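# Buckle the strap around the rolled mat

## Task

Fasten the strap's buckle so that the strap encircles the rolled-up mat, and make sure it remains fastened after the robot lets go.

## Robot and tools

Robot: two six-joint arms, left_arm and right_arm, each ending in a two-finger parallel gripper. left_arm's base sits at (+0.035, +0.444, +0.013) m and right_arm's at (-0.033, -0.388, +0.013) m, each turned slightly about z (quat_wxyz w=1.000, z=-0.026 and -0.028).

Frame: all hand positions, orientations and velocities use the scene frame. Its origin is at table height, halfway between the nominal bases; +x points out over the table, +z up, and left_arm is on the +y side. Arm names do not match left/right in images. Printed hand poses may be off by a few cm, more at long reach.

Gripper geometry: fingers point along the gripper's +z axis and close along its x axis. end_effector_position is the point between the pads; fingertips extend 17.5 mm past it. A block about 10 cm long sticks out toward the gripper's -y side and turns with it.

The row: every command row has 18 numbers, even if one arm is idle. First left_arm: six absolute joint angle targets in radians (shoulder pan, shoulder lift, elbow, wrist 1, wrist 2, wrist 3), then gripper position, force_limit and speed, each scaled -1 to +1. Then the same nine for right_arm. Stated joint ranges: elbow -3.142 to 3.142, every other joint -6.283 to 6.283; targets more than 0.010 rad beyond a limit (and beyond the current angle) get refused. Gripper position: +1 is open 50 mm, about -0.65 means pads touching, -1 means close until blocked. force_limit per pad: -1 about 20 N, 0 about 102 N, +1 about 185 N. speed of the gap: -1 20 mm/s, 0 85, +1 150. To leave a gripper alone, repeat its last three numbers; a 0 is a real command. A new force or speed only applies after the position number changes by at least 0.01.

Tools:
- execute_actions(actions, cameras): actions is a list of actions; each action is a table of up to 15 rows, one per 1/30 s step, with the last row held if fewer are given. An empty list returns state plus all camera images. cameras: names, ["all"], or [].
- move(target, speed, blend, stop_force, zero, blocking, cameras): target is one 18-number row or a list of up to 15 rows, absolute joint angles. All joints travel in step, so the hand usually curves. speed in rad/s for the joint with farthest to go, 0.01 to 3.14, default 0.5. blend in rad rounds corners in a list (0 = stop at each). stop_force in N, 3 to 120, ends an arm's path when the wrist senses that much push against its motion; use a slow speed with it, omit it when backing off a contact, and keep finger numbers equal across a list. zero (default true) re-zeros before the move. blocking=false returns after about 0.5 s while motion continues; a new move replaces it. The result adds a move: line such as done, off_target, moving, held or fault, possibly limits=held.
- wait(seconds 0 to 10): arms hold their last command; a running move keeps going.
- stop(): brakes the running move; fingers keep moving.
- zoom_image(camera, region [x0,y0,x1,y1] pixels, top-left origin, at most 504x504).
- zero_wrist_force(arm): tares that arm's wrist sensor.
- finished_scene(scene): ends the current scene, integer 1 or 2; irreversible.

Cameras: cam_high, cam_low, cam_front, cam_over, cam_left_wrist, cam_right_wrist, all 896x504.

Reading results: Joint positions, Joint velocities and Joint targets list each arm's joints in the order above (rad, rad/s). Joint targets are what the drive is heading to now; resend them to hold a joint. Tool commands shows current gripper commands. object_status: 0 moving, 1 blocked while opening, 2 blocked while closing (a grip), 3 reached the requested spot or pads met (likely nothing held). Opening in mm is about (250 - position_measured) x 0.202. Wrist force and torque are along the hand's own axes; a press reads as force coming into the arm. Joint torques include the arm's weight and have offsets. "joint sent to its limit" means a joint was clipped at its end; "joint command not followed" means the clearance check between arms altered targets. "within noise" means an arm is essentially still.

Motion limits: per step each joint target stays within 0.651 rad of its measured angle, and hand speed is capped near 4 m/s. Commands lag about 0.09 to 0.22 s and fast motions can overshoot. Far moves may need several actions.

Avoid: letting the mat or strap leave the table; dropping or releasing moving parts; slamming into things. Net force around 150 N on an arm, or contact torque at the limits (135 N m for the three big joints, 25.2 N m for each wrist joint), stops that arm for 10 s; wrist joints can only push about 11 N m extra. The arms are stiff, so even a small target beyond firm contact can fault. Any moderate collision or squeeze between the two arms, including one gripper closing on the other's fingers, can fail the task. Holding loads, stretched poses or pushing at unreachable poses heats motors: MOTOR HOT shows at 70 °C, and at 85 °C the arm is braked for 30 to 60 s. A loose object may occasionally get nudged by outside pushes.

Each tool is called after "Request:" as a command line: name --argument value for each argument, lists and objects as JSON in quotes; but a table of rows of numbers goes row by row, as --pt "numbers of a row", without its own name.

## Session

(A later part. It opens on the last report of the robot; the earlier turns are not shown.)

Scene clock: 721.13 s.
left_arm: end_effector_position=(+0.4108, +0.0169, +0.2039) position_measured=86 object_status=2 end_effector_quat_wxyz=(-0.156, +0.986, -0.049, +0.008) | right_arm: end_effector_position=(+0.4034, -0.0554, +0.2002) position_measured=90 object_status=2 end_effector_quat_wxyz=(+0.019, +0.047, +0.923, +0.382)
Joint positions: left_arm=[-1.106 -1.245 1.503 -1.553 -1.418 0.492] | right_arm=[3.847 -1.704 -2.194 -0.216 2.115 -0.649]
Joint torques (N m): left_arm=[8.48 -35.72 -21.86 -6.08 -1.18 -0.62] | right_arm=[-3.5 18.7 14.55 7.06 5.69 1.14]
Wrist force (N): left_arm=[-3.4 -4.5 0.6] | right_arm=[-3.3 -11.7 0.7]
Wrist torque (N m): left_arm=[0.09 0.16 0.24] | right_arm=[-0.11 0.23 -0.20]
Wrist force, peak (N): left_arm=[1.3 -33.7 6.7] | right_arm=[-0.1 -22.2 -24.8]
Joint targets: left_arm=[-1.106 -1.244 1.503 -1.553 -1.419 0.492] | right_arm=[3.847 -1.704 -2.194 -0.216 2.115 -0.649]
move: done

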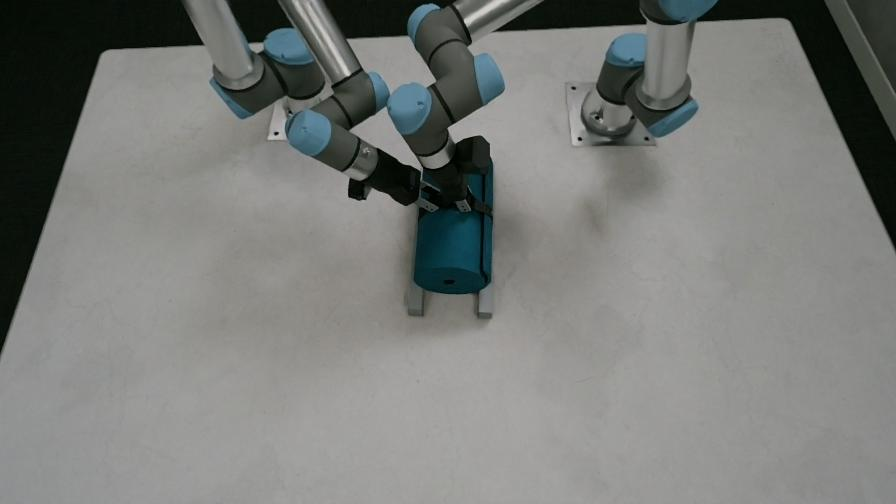

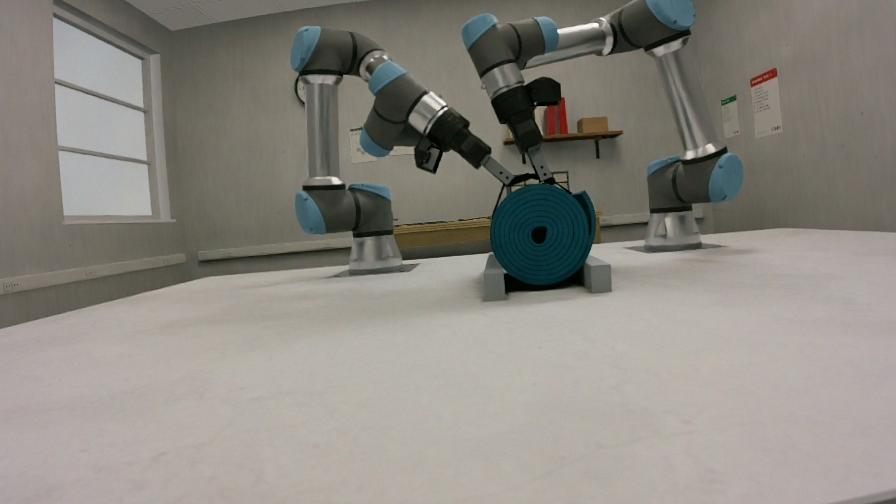

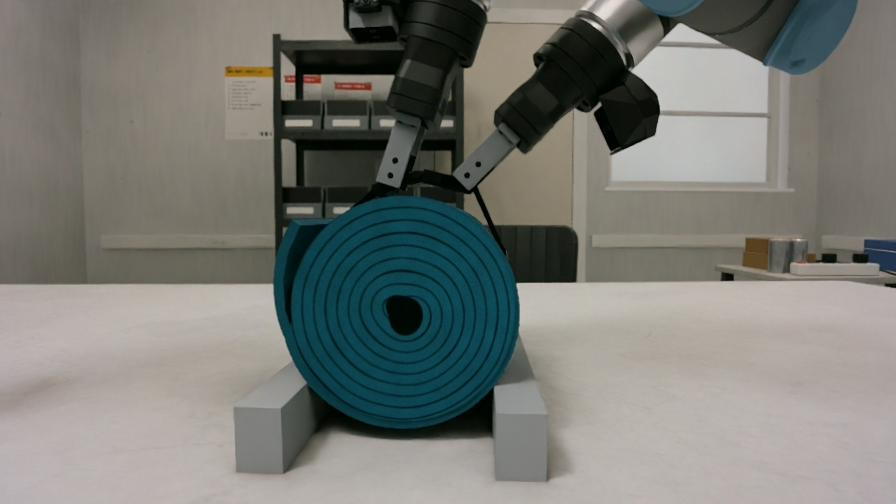

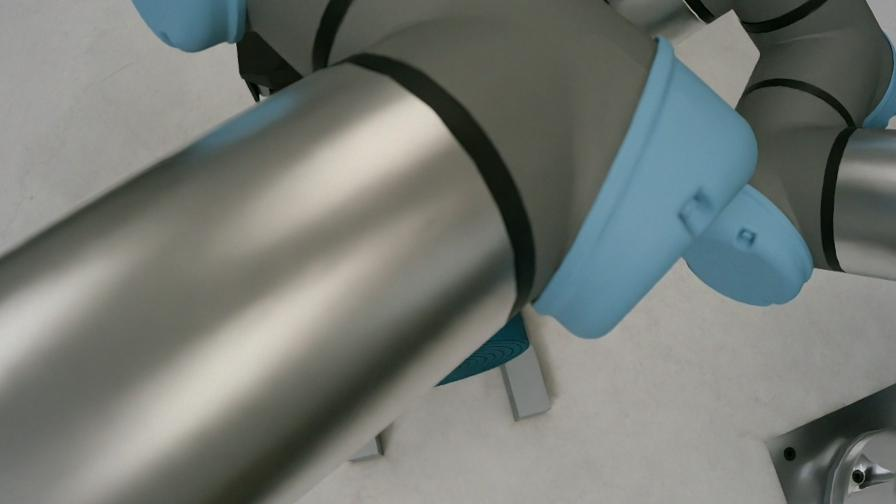

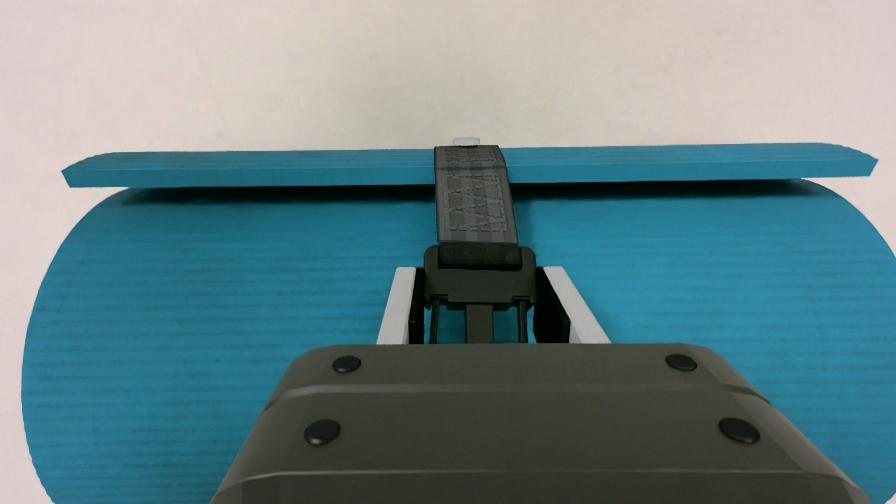

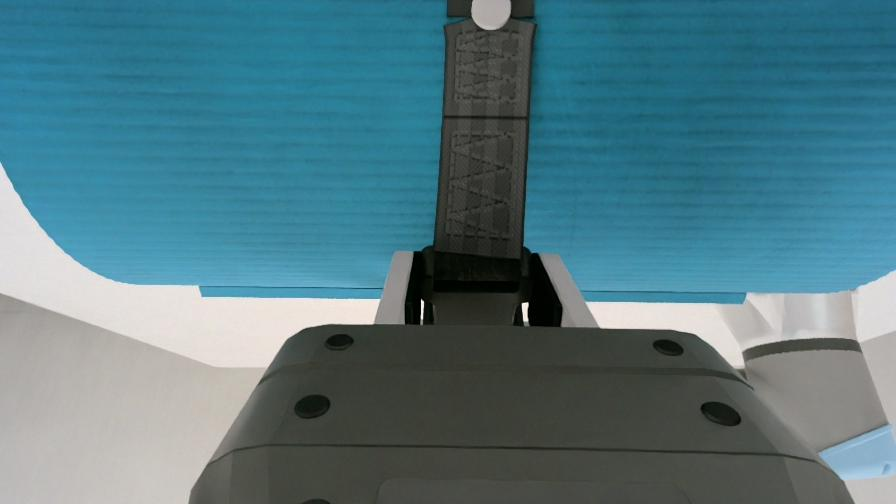

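Request:
move --target '[-1.1548,-1.0953,1.2927,-1.2257,-1.3184,0.3932,-1,-0.7,-1,3.817,-1.7717,-2.2387,-0.0368,2.1844,-0.6329,-1,0,-1]' --speed 0.08 --stop_force 40 --cameras '["cam_front","cam_low","cam_left_wrist"]'

Request:
zoom_image --camera "cam_front" --region '[340, 150, 520, 230]'

Request:
zoom_image --camera "cam_low" --region '[480, 150, 600, 210]'

Scene clock: 750.40 s.
left_arm: end_effector_position=(+0.4108, +0.0142, +0.2098) position_measured=86 object_status=2 end_effector_quat_wxyz=(-0.292, +0.955, -0.048, +0.014) | right_arm: end_effector_position=(+0.4032, -0.0574, +0.1870) position_measured=90 object_status=2 end_effector_quat_wxyz=(+0.021, +0.046, +0.905, +0.422)
Joint positions: left_arm=[-1.155 -1.095 1.293 -1.226 -1.318 0.393] | right_arm=[3.817 -1.772 -2.239 -0.037 2.184 -0.633]
Joint torques (N m): left_arm=[8.07 -57.58 -17.83 -3.76 -0.95 2.34] | right_arm=[5.6 36.28 25.28 2.37 -1.64 -0.61]
Wrist force (N): left_arm=[-0.6 1.9 2.6] | right_arm=[-0.9 1.1 -0.5]
Wrist torque (N m): left_arm=[0.19 0.15 0.18] | right_arm=[0.21 0.27 -0.34]
Wrist force, peak (N): left_arm=[-2.4 -8.0 4.4] | right_arm=[-2.9 -12.9 -3.9]
Joint targets: left_arm=[-1.155 -1.095 1.293 -1.226 -1.318 0.393] | right_arm=[3.817 -1.772 -2.239 -0.037 2.184 -0.633]
move: done
Images, in order (width x height): cam_low 896x504, cam_front 896x504, cam_left_wrist 896x504.

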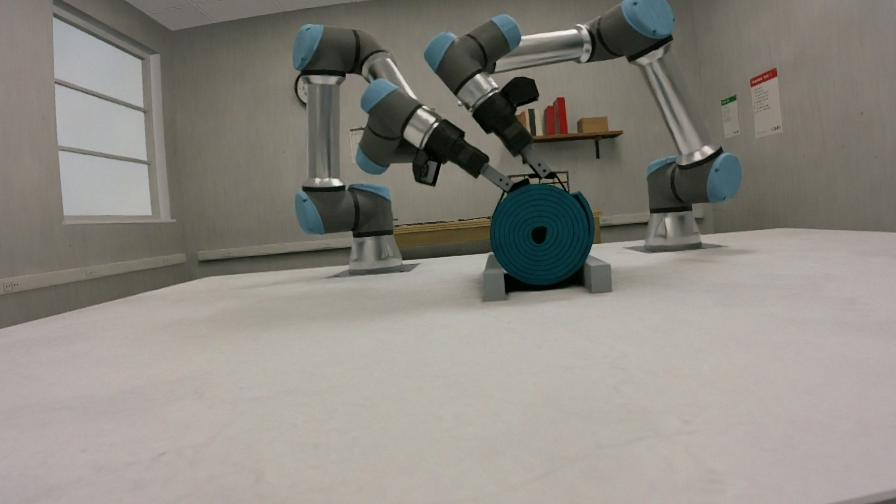

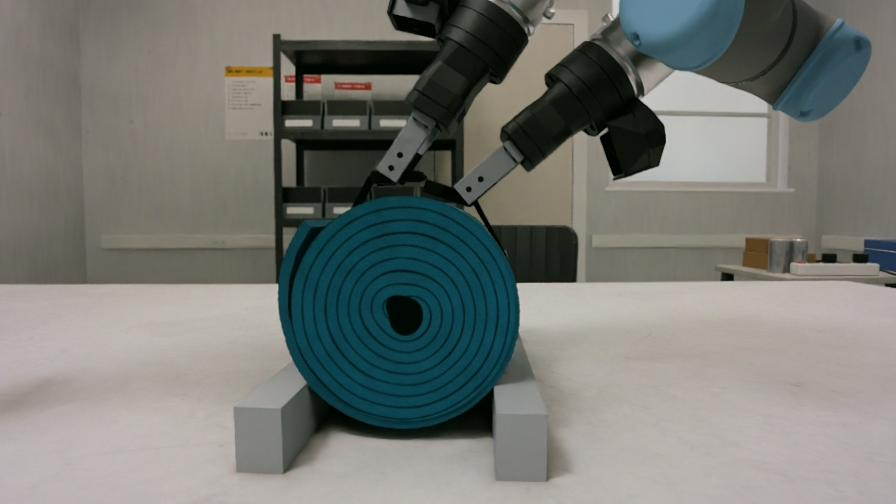

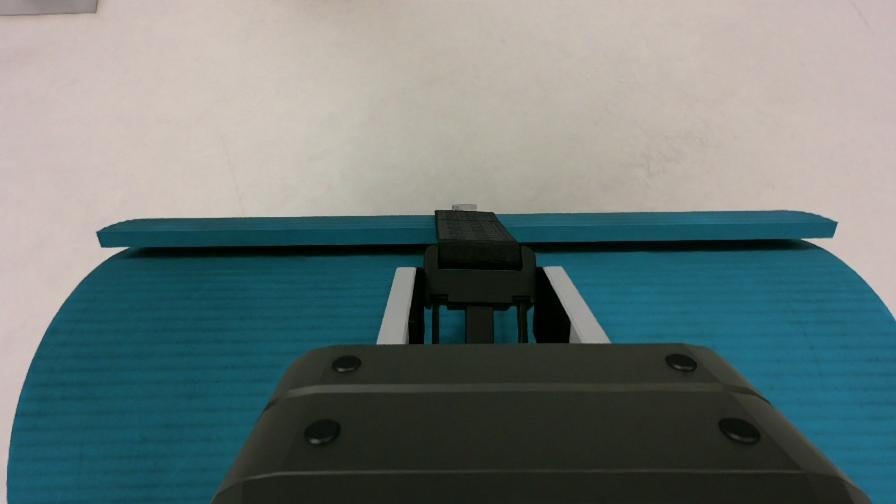

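Scaled by 2.800.

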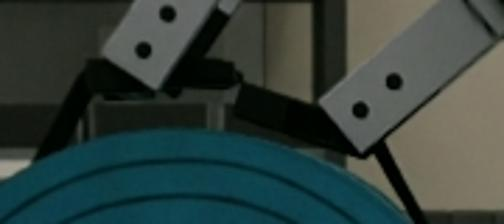

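Scaled by 4.200.

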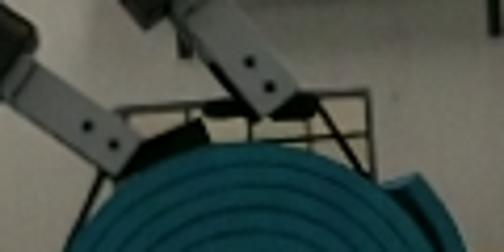

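Request:
move --pt "-1.1755 -0.9989 1.1876 -1.0420 -1.2685 0.3290 -1 -0.7 -1 3.817 -1.7717 -2.2387 -0.0368 2.1844 -0.6329 -1 0 -1" --speed 0.15 --stop_force 25 --cameras '["cam_front","cam_low"]'

Request:
zoom_image --camera "cam_front" --region '[340, 150, 520, 230]'

Request:
zoom_image --camera "cam_low" --region '[480, 150, 600, 210]'

Scene clock: 803.70 s.
left_arm: end_effector_position=(+0.4110, +0.0170, +0.2073) position_measured=86 object_status=2 end_effector_quat_wxyz=(-0.358, +0.932, -0.046, +0.017) | right_arm: end_effector_position=(+0.4032, -0.0574, +0.1870) position_measured=90 object_status=2 end_effector_quat_wxyz=(+0.021, +0.046, +0.905, +0.422)
Joint positions: left_arm=[-1.171 -1.018 1.208 -1.078 -1.278 0.342] | right_arm=[3.817 -1.772 -2.239 -0.037 2.184 -0.633]
Joint torques (N m): left_arm=[1.17 -59.04 -17.27 -3.11 -0.02 -0.28] | right_arm=[5.54 36.19 26.1 2.53 -1.6 -0.57]
Wrist force (N): left_arm=[-0.6 3.4 2.7] | right_arm=[-0.8 1.0 -0.6]
Wrist torque (N m): left_arm=[0.29 0.17 0.20] | right_arm=[0.20 0.26 -0.34]
Wrist force, peak (N): left_arm=[-0.6 4.2 2.5] | right_arm=[-1.1 1.3 -0.6]
Joint targets: left_arm=[-1.171 -1.018 1.208 -1.078 -1.278 0.342] | right_arm=[3.817 -1.772 -2.239 -0.037 2.184 -0.633]
move: held (left_arm; a check stopped the path); limits=held; left_arm: the wrist 1 is farthest, 0.036 rad from its target
joint command not followed: on one or more control steps a check withheld the commanded joint targets of the left arm, and it was not sent them on those steps.
cause: the commanded joint targets, or the way to them, would bring a part of the robot too close to another arm (this arm's gripper and the right arm's gripper, 8 mm apart when this arm was first held).
Images, in order (width x height): cam_low 896x504, cam_front 896x504.

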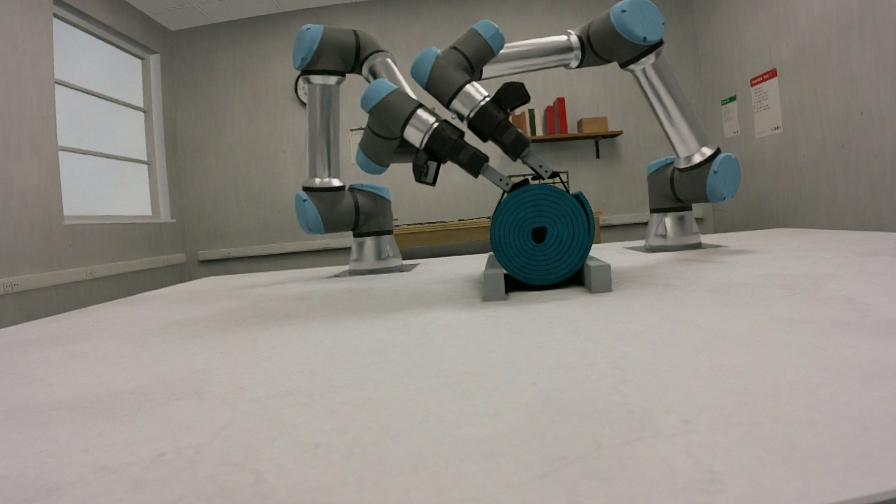

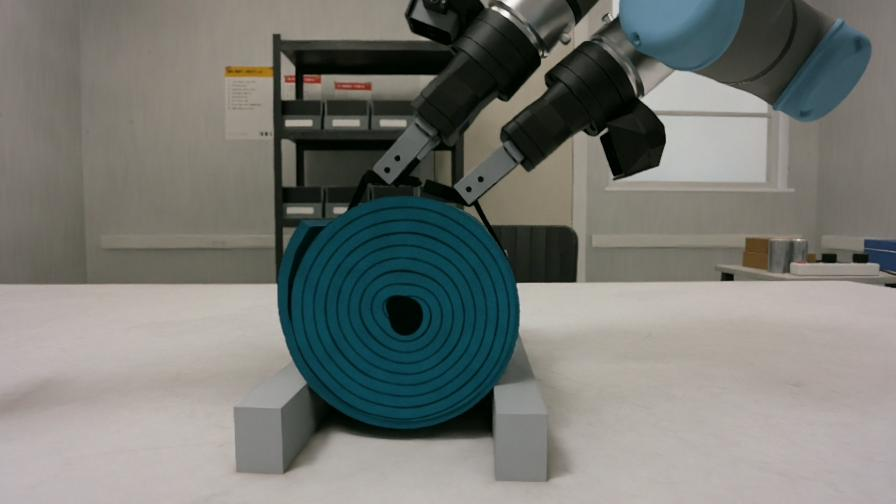

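Scaled by 2.800.

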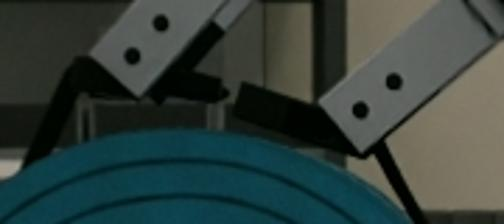

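Scaled by 4.200.

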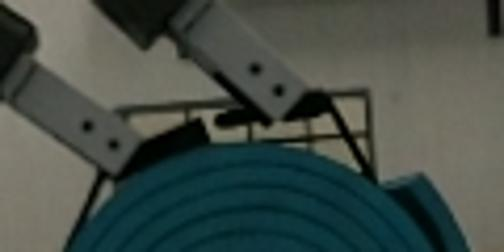

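Request:
move --pt "-1.171 -1.018 1.208 -1.078 -1.278 0.342 -1 -0.7 -1 3.817 -1.772 -2.239 -0.037 2.184 -0.633 0.8 0 -1" --pt "-1.171 -1.018 1.208 -1.078 -1.278 0.342 -1 -0.7 -1 3.7593 -1.6809 -2.2445 -0.1557 2.2193 -0.6898 0.8 0 -1" --pt "-1.171 -1.018 1.208 -1.078 -1.278 0.342 -1 -0.7 -1 3.6483 -1.9873 -2.3051 0.5428 2.4998 -0.5083 0.8 0 -1" --speed 0.3 --blend '[0,0.05,0]' --cameras '["cam_front","cam_low","cam_right_wrist"]'

Request:
zoom_image --camera "cam_front" --region '[340, 150, 520, 230]'

Request:
zoom_image --camera "cam_low" --region '[480, 150, 600, 210]'

Scene clock: 850.93 s.
left_arm: end_effector_position=(+0.4113, +0.0171, +0.2075) position_measured=86 object_status=2 end_effector_quat_wxyz=(-0.358, +0.932, -0.046, +0.017) | right_arm: end_effector_position=(+0.3990, -0.0964, +0.1989) position_measured=32 object_status=3 end_effector_quat_wxyz=(+0.029, +0.041, +0.818, +0.573)
Joint positions: left_arm=[-1.171 -1.018 1.208 -1.078 -1.278 0.342] | right_arm=[3.648 -1.987 -2.305 0.543 2.5 -0.508]
Joint torques (N m): left_arm=[6.42 -59.33 -31.14 0.82 2.26 1.83] | right_arm=[5.94 37.77 19 3.82 -1.62 -1.29]
Wrist force (N): left_arm=[-0.4 2.9 2.6] | right_arm=[-1.5 0.3 0.2]
Wrist torque (N m): left_arm=[0.24 0.15 0.18] | right_arm=[0.15 0.52 -0.43]
Wrist force, peak (N): left_arm=[-0.5 3.6 2.8] | right_arm=[-1.2 1.4 -1.1]
Joint targets: left_arm=[-1.171 -1.018 1.208 -1.078 -1.278 0.342] | right_arm=[3.648 -1.987 -2.305 0.543 2.500 -0.508]
move: done
Images, in order (width x height): cam_low 896x504, cam_front 896x504, cam_right_wrist 896x504.

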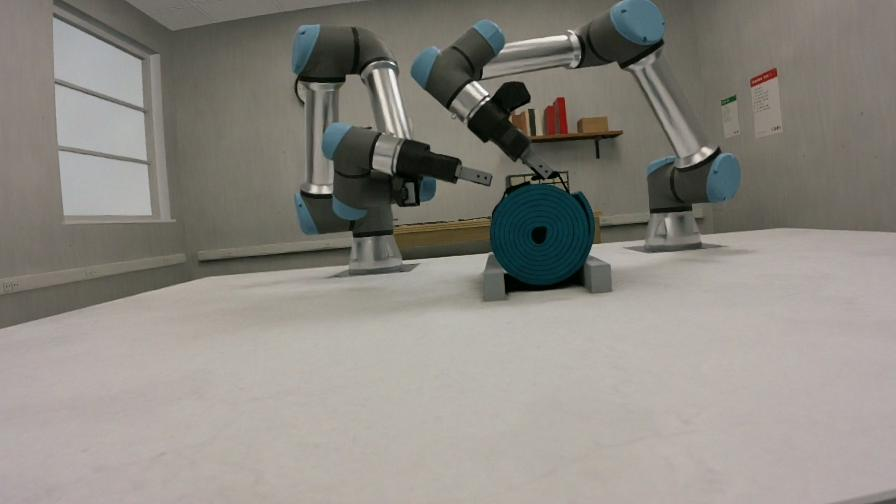

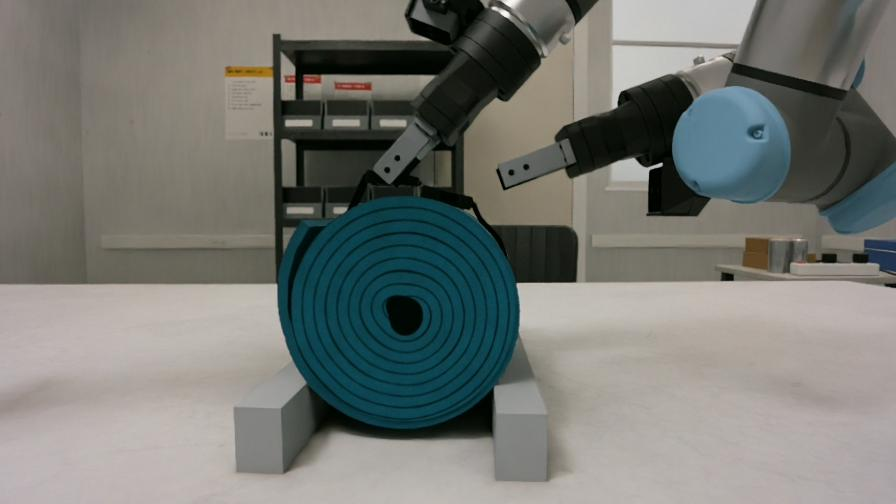

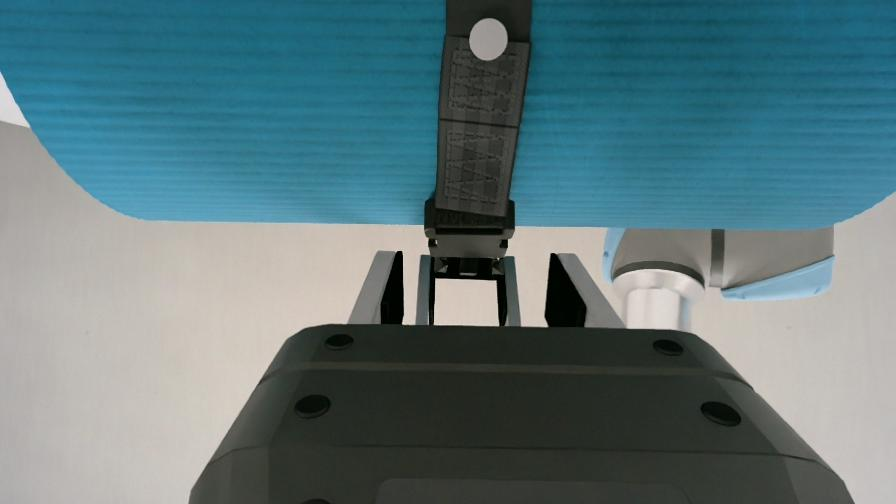

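Scaled by 2.800.

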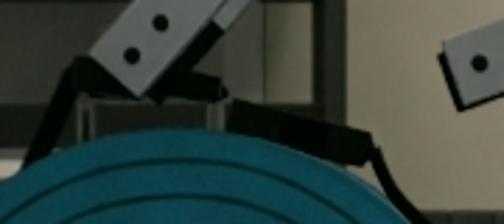

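Scaled by 4.200.

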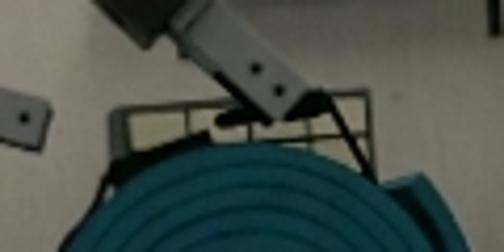

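Request:
move --pt "-1.171 -1.018 1.208 -1.078 -1.278 0.342 -1 -0.7 -1 3.7276 -2.0533 -2.2684 0.6264 2.4332 -0.4389 0.8 0 -1" --speed 0.1 --stop_force 12 --cameras '["cam_front","cam_right_wrist"]'

Request:
zoom_image --camera "cam_front" --region '[340, 150, 520, 230]'

Scene clock: 861.17 s.
left_arm: end_effector_position=(+0.4113, +0.0171, +0.2075) position_measured=86 object_status=2 end_effector_quat_wxyz=(-0.358, +0.932, -0.046, +0.017) | right_arm: end_effector_position=(+0.4027, -0.0591, +0.1852) position_measured=32 object_status=3 end_effector_quat_wxyz=(+0.029, +0.041, +0.818, +0.573)
Joint positions: left_arm=[-1.171 -1.018 1.208 -1.078 -1.278 0.342] | right_arm=[3.728 -2.053 -2.268 0.626 2.433 -0.439]
Joint torques (N m): left_arm=[2.87 -57.77 -31.16 0.84 2.13 0.99] | right_arm=[-6.9 41.46 0.41 3.11 3.58 -1.28]
Wrist force (N): left_arm=[-0.7 3.3 2.8] | right_arm=[-1.3 0.2 0.1]
Wrist torque (N m): left_arm=[0.27 0.18 0.19] | right_arm=[0.15 0.47 -0.42]
Wrist force, peak (N): left_arm=[-0.6 3.4 2.8] | right_arm=[-1.3 0.3 1.2]
Joint targets: left_arm=[-1.171 -1.018 1.208 -1.078 -1.278 0.342] | right_arm=[3.728 -2.053 -2.268 0.626 2.433 -0.439]
move: done
Images, in order (width x height): cam_front 896x504, cam_right_wrist 896x504.

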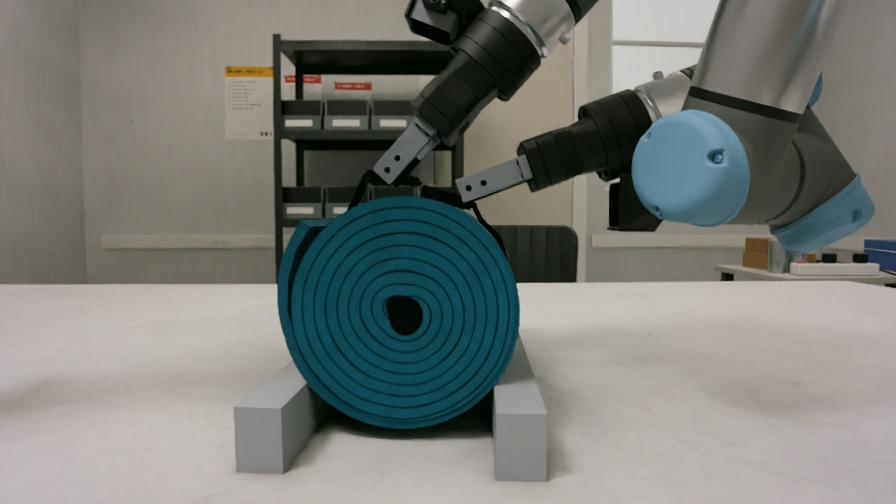

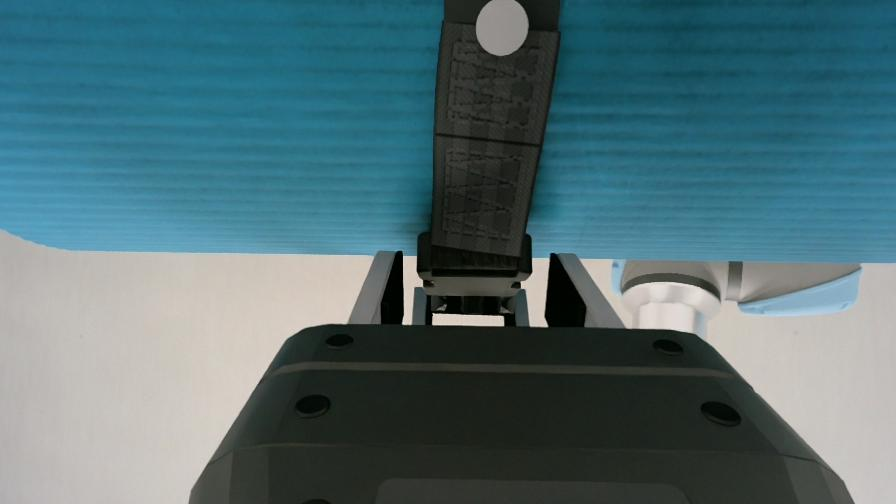

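Scaled by 2.800.

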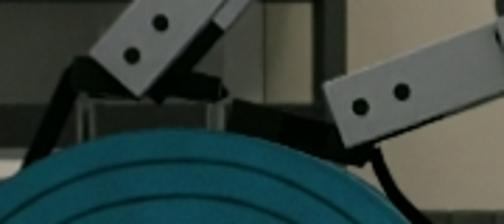

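Request:
move --pt "-1.171 -1.018 1.208 -1.078 -1.278 0.342 -1 -0.7 -1 3.741 -2.0677 -2.2622 0.6406 2.4219 -0.4271 0.8 0 -1" --speed 0.05 --stop_force 12

Request:
move --pt "-1.171 -1.018 1.208 -1.078 -1.278 0.342 -1 -0.7 -1 3.741 -2.0677 -2.2622 0.6406 2.4219 -0.4271 -1 0 -1" --cameras '["cam_front","cam_low","cam_right_wrist"]'

Request:
zoom_image --camera "cam_front" --region '[340, 150, 520, 230]'

Request:
zoom_image --camera "cam_low" --region '[480, 150, 600, 210]'

Scene clock: 868.97 s.
left_arm: end_effector_position=(+0.4113, +0.0171, +0.2075) position_measured=86 object_status=2 end_effector_quat_wxyz=(-0.358, +0.932, -0.046, +0.017) | right_arm: end_effector_position=(+0.4030, -0.0526, +0.1811) position_measured=32 object_status=3 end_effector_quat_wxyz=(+0.028, +0.042, +0.818, +0.572)
Joint positions: left_arm=[-1.171 -1.018 1.208 -1.078 -1.278 0.342] | right_arm=[3.741 -2.068 -2.262 0.641 2.422 -0.427]
Joint torques (N m): left_arm=[0.54 -56.3 -30.87 0.81 1.84 0.04] | right_arm=[-6.75 41.9 0.12 1.76 3.48 -0.89]
Wrist force (N): left_arm=[-0.4 3.0 2.6] | right_arm=[-1.3 0.8 -0.5]
Wrist torque (N m): left_arm=[0.26 0.14 0.19] | right_arm=[0.20 0.52 -0.44]
Wrist force, peak (N): left_arm=[-0.7 3.4 2.9] | right_arm=[-1.6 1.2 -1.8]
Joint targets: left_arm=[-1.171 -1.018 1.208 -1.078 -1.278 0.342] | right_arm=[3.741 -2.068 -2.262 0.641 2.422 -0.427]
move: done

Scene clock: 869.77 s.
left_arm: end_effector_position=(+0.4113, +0.0171, +0.2075) position_measured=86 object_status=2 end_effector_quat_wxyz=(-0.358, +0.932, -0.046, +0.017) | right_arm: end_effector_position=(+0.4030, -0.0526, +0.1811) position_measured=88 object_status=2 end_effector_quat_wxyz=(+0.028, +0.042, +0.818, +0.572)
Joint positions: left_arm=[-1.171 -1.018 1.208 -1.078 -1.278 0.342] | right_arm=[3.741 -2.068 -2.262 0.641 2.422 -0.427]
Joint torques (N m): left_arm=[-0.4 -55.91 -30.82 0.81 1.74 -0.27] | right_arm=[-7.48 41.5 0.33 2.2 3.25 -0.91]
Wrist force (N): left_arm=[-0.5 3.1 2.6] | right_arm=[-1.2 0.6 0.0]
Wrist torque (N m): left_arm=[0.26 0.15 0.18] | right_arm=[0.15 0.48 -0.44]
Wrist force, peak (N): left_arm=[-0.6 3.5 2.6] | right_arm=[-1.4 0.8 -0.3]
Joint targets: left_arm=[-1.171 -1.018 1.208 -1.078 -1.278 0.342] | right_arm=[3.741 -2.068 -2.262 0.641 2.422 -0.427]
move: done
Images, in order (width x height): cam_low 896x504, cam_front 896x504, cam_right_wrist 896x504.

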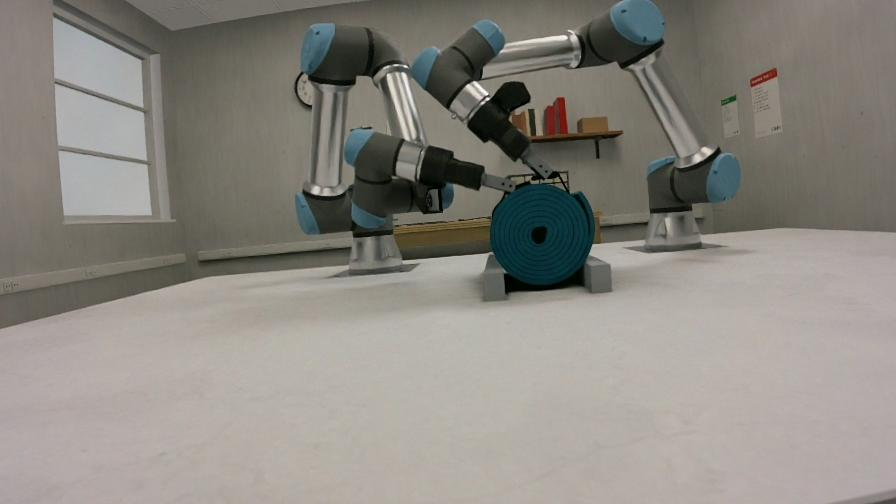

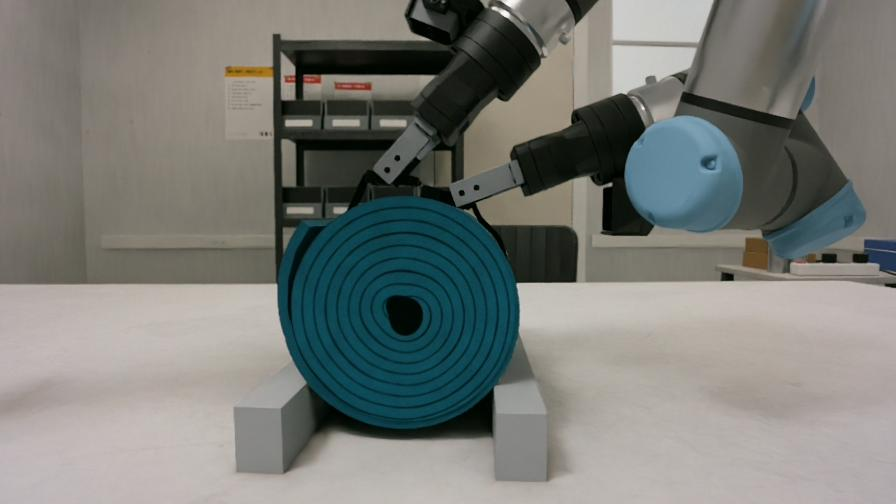

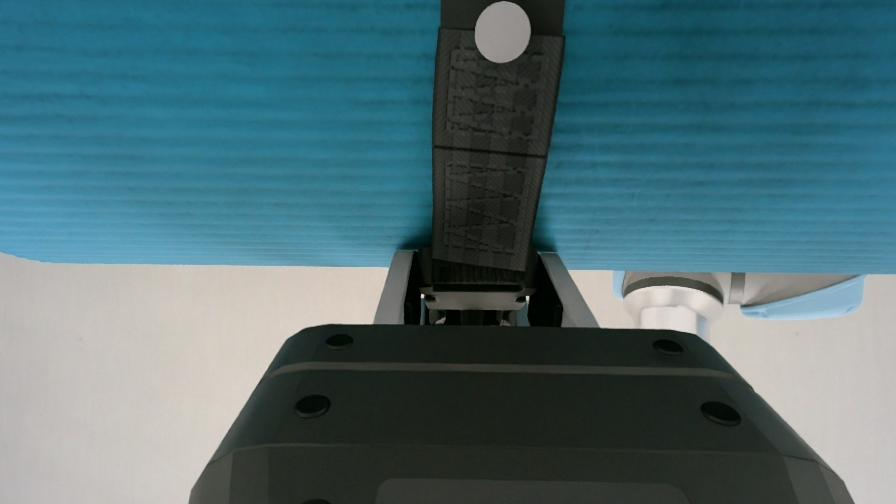

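Scaled by 2.800.

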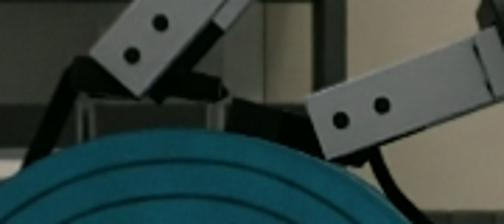

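Scaled by 4.200.

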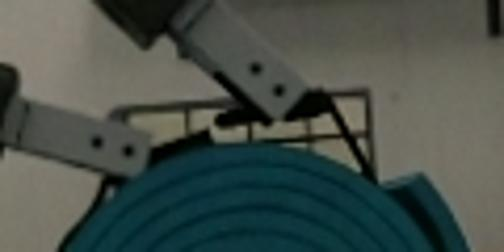

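Request:
move --pt "-1.1856 -0.9487 1.1414 -0.9566 -1.2488 0.2946 -1 -0.7 -1 3.741 -2.068 -2.262 0.641 2.422 -0.427 -1 0 -1" --speed 0.1 --stop_force 20 --cameras '["cam_front","cam_low","cam_over"]'

Request:
zoom_image --camera "cam_front" --region '[340, 150, 520, 230]'

Request:
zoom_image --camera "cam_low" --region '[480, 150, 600, 210]'

Scene clock: 885.03 s.
left_arm: end_effector_position=(+0.4102, +0.0188, +0.2035) position_measured=86 object_status=2 end_effector_quat_wxyz=(-0.414, +0.909, -0.045, +0.021) | right_arm: end_effector_position=(+0.4030, -0.0526, +0.1811) position_measured=88 object_status=2 end_effector_quat_wxyz=(+0.028, +0.042, +0.818, +0.572)
Joint positions: left_arm=[-1.186 -0.949 1.141 -0.957 -1.249 0.295] | right_arm=[3.741 -2.068 -2.262 0.641 2.422 -0.427]
Joint torques (N m): left_arm=[8.51 -62.4 -16.96 -2.64 -1.01 2.33] | right_arm=[-6.66 21.9 18.37 4.01 3.22 1.08]
Wrist force (N): left_arm=[-0.3 3.9 1.9] | right_arm=[-1.0 0.8 -0.4]
Wrist torque (N m): left_arm=[0.31 0.16 0.22] | right_arm=[0.17 0.48 -0.44]
Wrist force, peak (N): left_arm=[-0.7 3.5 2.8] | right_arm=[-1.4 1.1 -0.5]
Joint targets: left_arm=[-1.186 -0.949 1.141 -0.957 -1.249 0.295] | right_arm=[3.741 -2.068 -2.262 0.641 2.422 -0.427]
move: done
Images, in order (width x height): cam_low 896x504, cam_front 896x504, cam_over 896x504.

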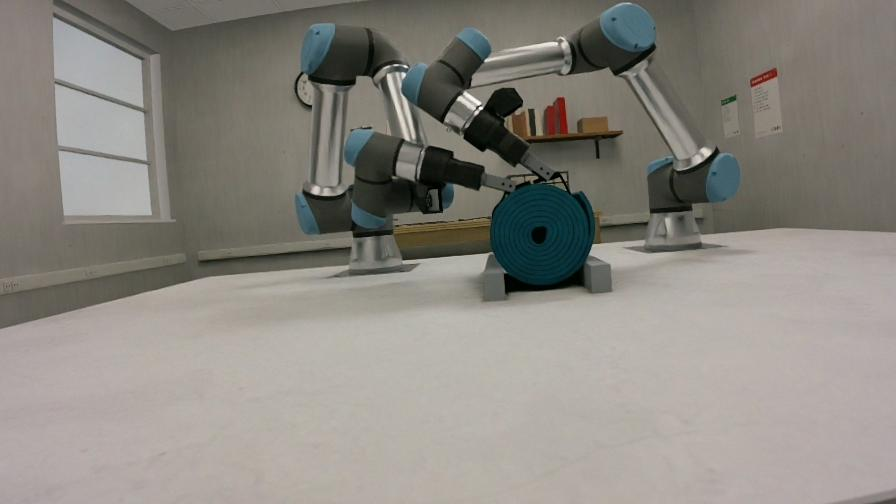

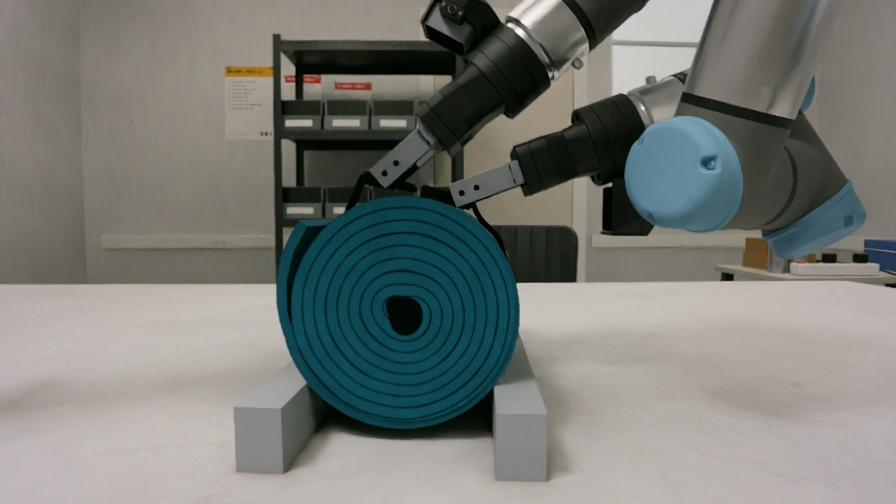

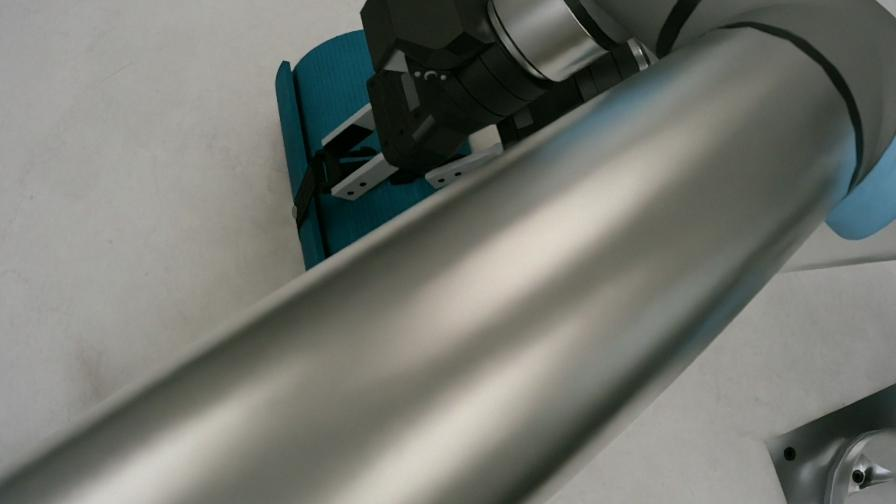

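Scaled by 2.800.

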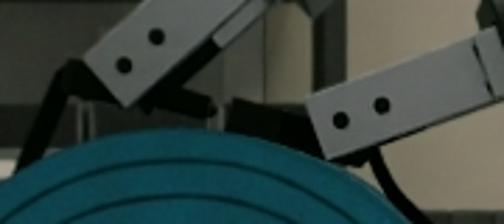

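Scaled by 4.200.

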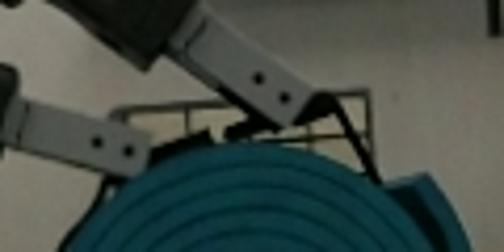

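Request:
execute_actions --actions '[]' --cameras '["cam_left_wrist","cam_high"]'

Request:
zoom_image --camera "cam_left_wrist" --region '[360, 200, 560, 312]'

Scene clock: 890.03 s.
left_arm: end_effector_position=(+0.4102, +0.0188, +0.2035) position_measured=86 object_status=2 end_effector_quat_wxyz=(-0.414, +0.909, -0.045, +0.021) | right_arm: end_effector_position=(+0.4030, -0.0526, +0.1811) position_measured=88 object_status=2 end_effector_quat_wxyz=(+0.028, +0.042, +0.818, +0.572)
Joint positions: left_arm=[-1.186 -0.949 1.141 -0.957 -1.249 0.295] | right_arm=[3.741 -2.068 -2.262 0.641 2.422 -0.427]
Joint velocities: within noise
Joint torques (N m): left_arm=[8.36 -62.84 -16.61 -2.33 -0.89 2.29] | right_arm=[-6.32 23.39 18.85 3.34 2.94 0.87]
Motor temperatures (°C): left_arm=[28 33 31 34 37 34] | right_arm=[38 35 25 30 44 38]
Wrist force (N): left_arm=[-0.3 3.7 1.9] | right_arm=[-1.1 0.8 -0.5]
Wrist torque (N m): left_arm=[0.31 0.18 0.22] | right_arm=[0.15 0.50 -0.44]
Wrist force, peak (N): left_arm=[-0.4 4.0 2.2] | right_arm=[-1.1 1.2 -0.7]
Joint targets: left_arm=[-1.186 -0.949 1.141 -0.957 -1.249 0.295] | right_arm=[3.741 -2.068 -2.262 0.641 2.422 -0.427]
Tool commands: left_gripper/position=-1.0 left_gripper/force_limit=-0.7 left_gripper/speed=-1.0 right_gripper/position=-1.0 right_gripper/force_limit=+0.0 right_gripper/speed=-1.0
Images, in order (width x height): cam_high 896x504, cam_left_wrist 896x504.

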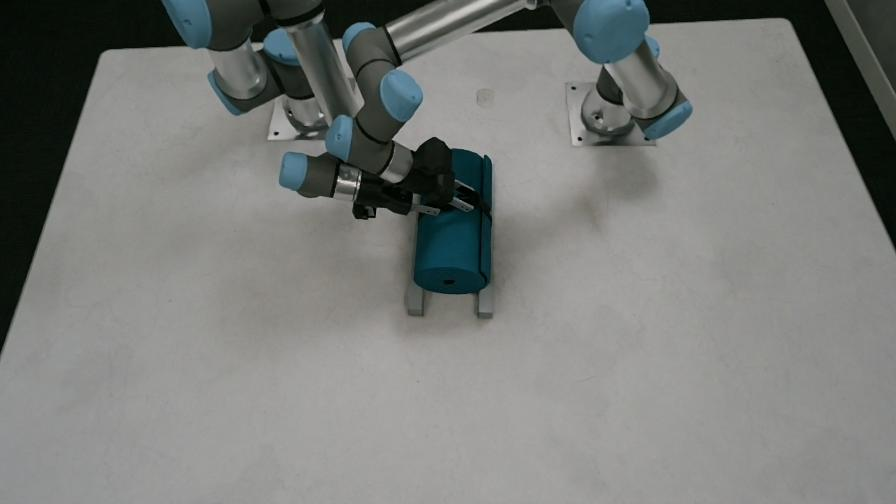

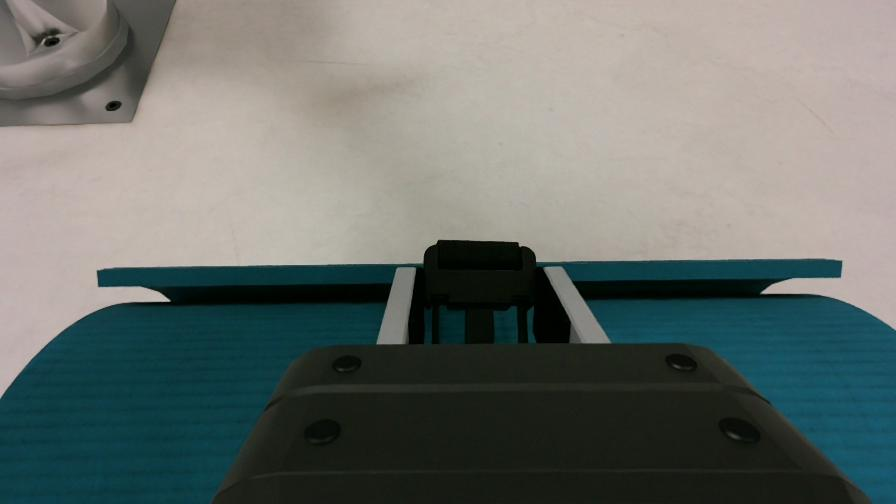

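Scaled by 2.520.

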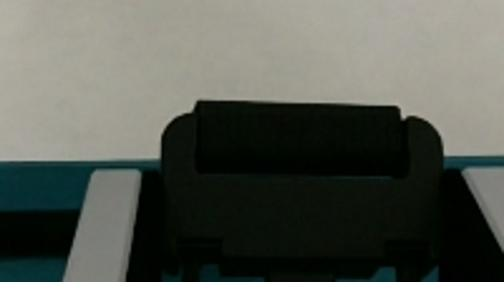

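Request:
wait --seconds 0 --cameras '["cam_right_wrist"]'

Request:
zoom_image --camera "cam_right_wrist" --region '[400, 240, 550, 324]'

Scene clock: 894.60 s.
left_arm: end_effector_position=(+0.4102, +0.0188, +0.2035) position_measured=86 object_status=2 end_effector_quat_wxyz=(-0.414, +0.909, -0.045, +0.021) | right_arm: end_effector_position=(+0.4030, -0.0526, +0.1811) position_measured=88 object_status=2 end_effector_quat_wxyz=(+0.028, +0.042, +0.818, +0.572)
Joint positions: left_arm=[-1.186 -0.949 1.141 -0.957 -1.249 0.295] | right_arm=[3.741 -2.068 -2.262 0.641 2.422 -0.427]
Joint torques (N m): left_arm=[9.04 -62.89 -16.32 -1.96 -0.91 2.2] | right_arm=[-6.13 24.66 18.67 2.59 2.58 0.76]
Wrist force (N): left_arm=[-0.2 3.4 1.8] | right_arm=[-1.2 1.0 -0.5]
Wrist torque (N m): left_arm=[0.27 0.15 0.22] | right_arm=[0.19 0.51 -0.44]
Wrist force, peak (N): left_arm=[-0.4 4.1 2.1] | right_arm=[-1.2 1.1 -0.6]
Joint targets: left_arm=[-1.186 -0.949 1.141 -0.957 -1.249 0.295] | right_arm=[3.741 -2.068 -2.262 0.641 2.422 -0.427]
Tool commands: left_gripper/position=-1.0 left_gripper/force_limit=-0.7 left_gripper/speed=-1.0 right_gripper/position=-1.0 right_gripper/force_limit=+0.0 right_gripper/speed=-1.0
Images, in order (width x height): cam_right_wrist 896x504.

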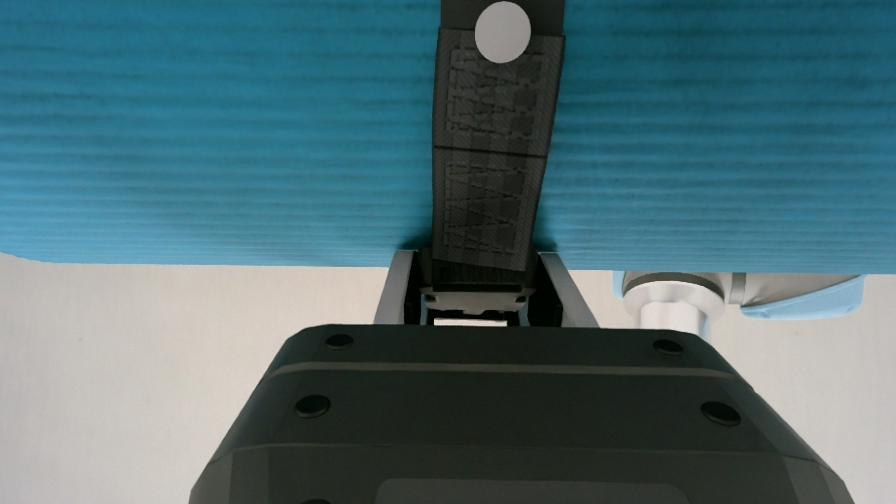

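Scaled by 3.360.

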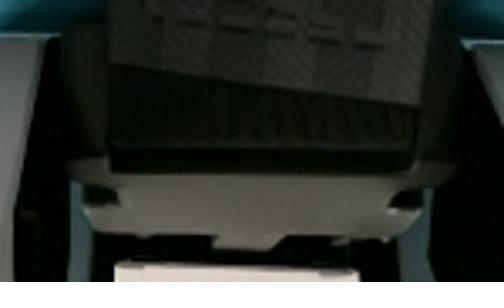

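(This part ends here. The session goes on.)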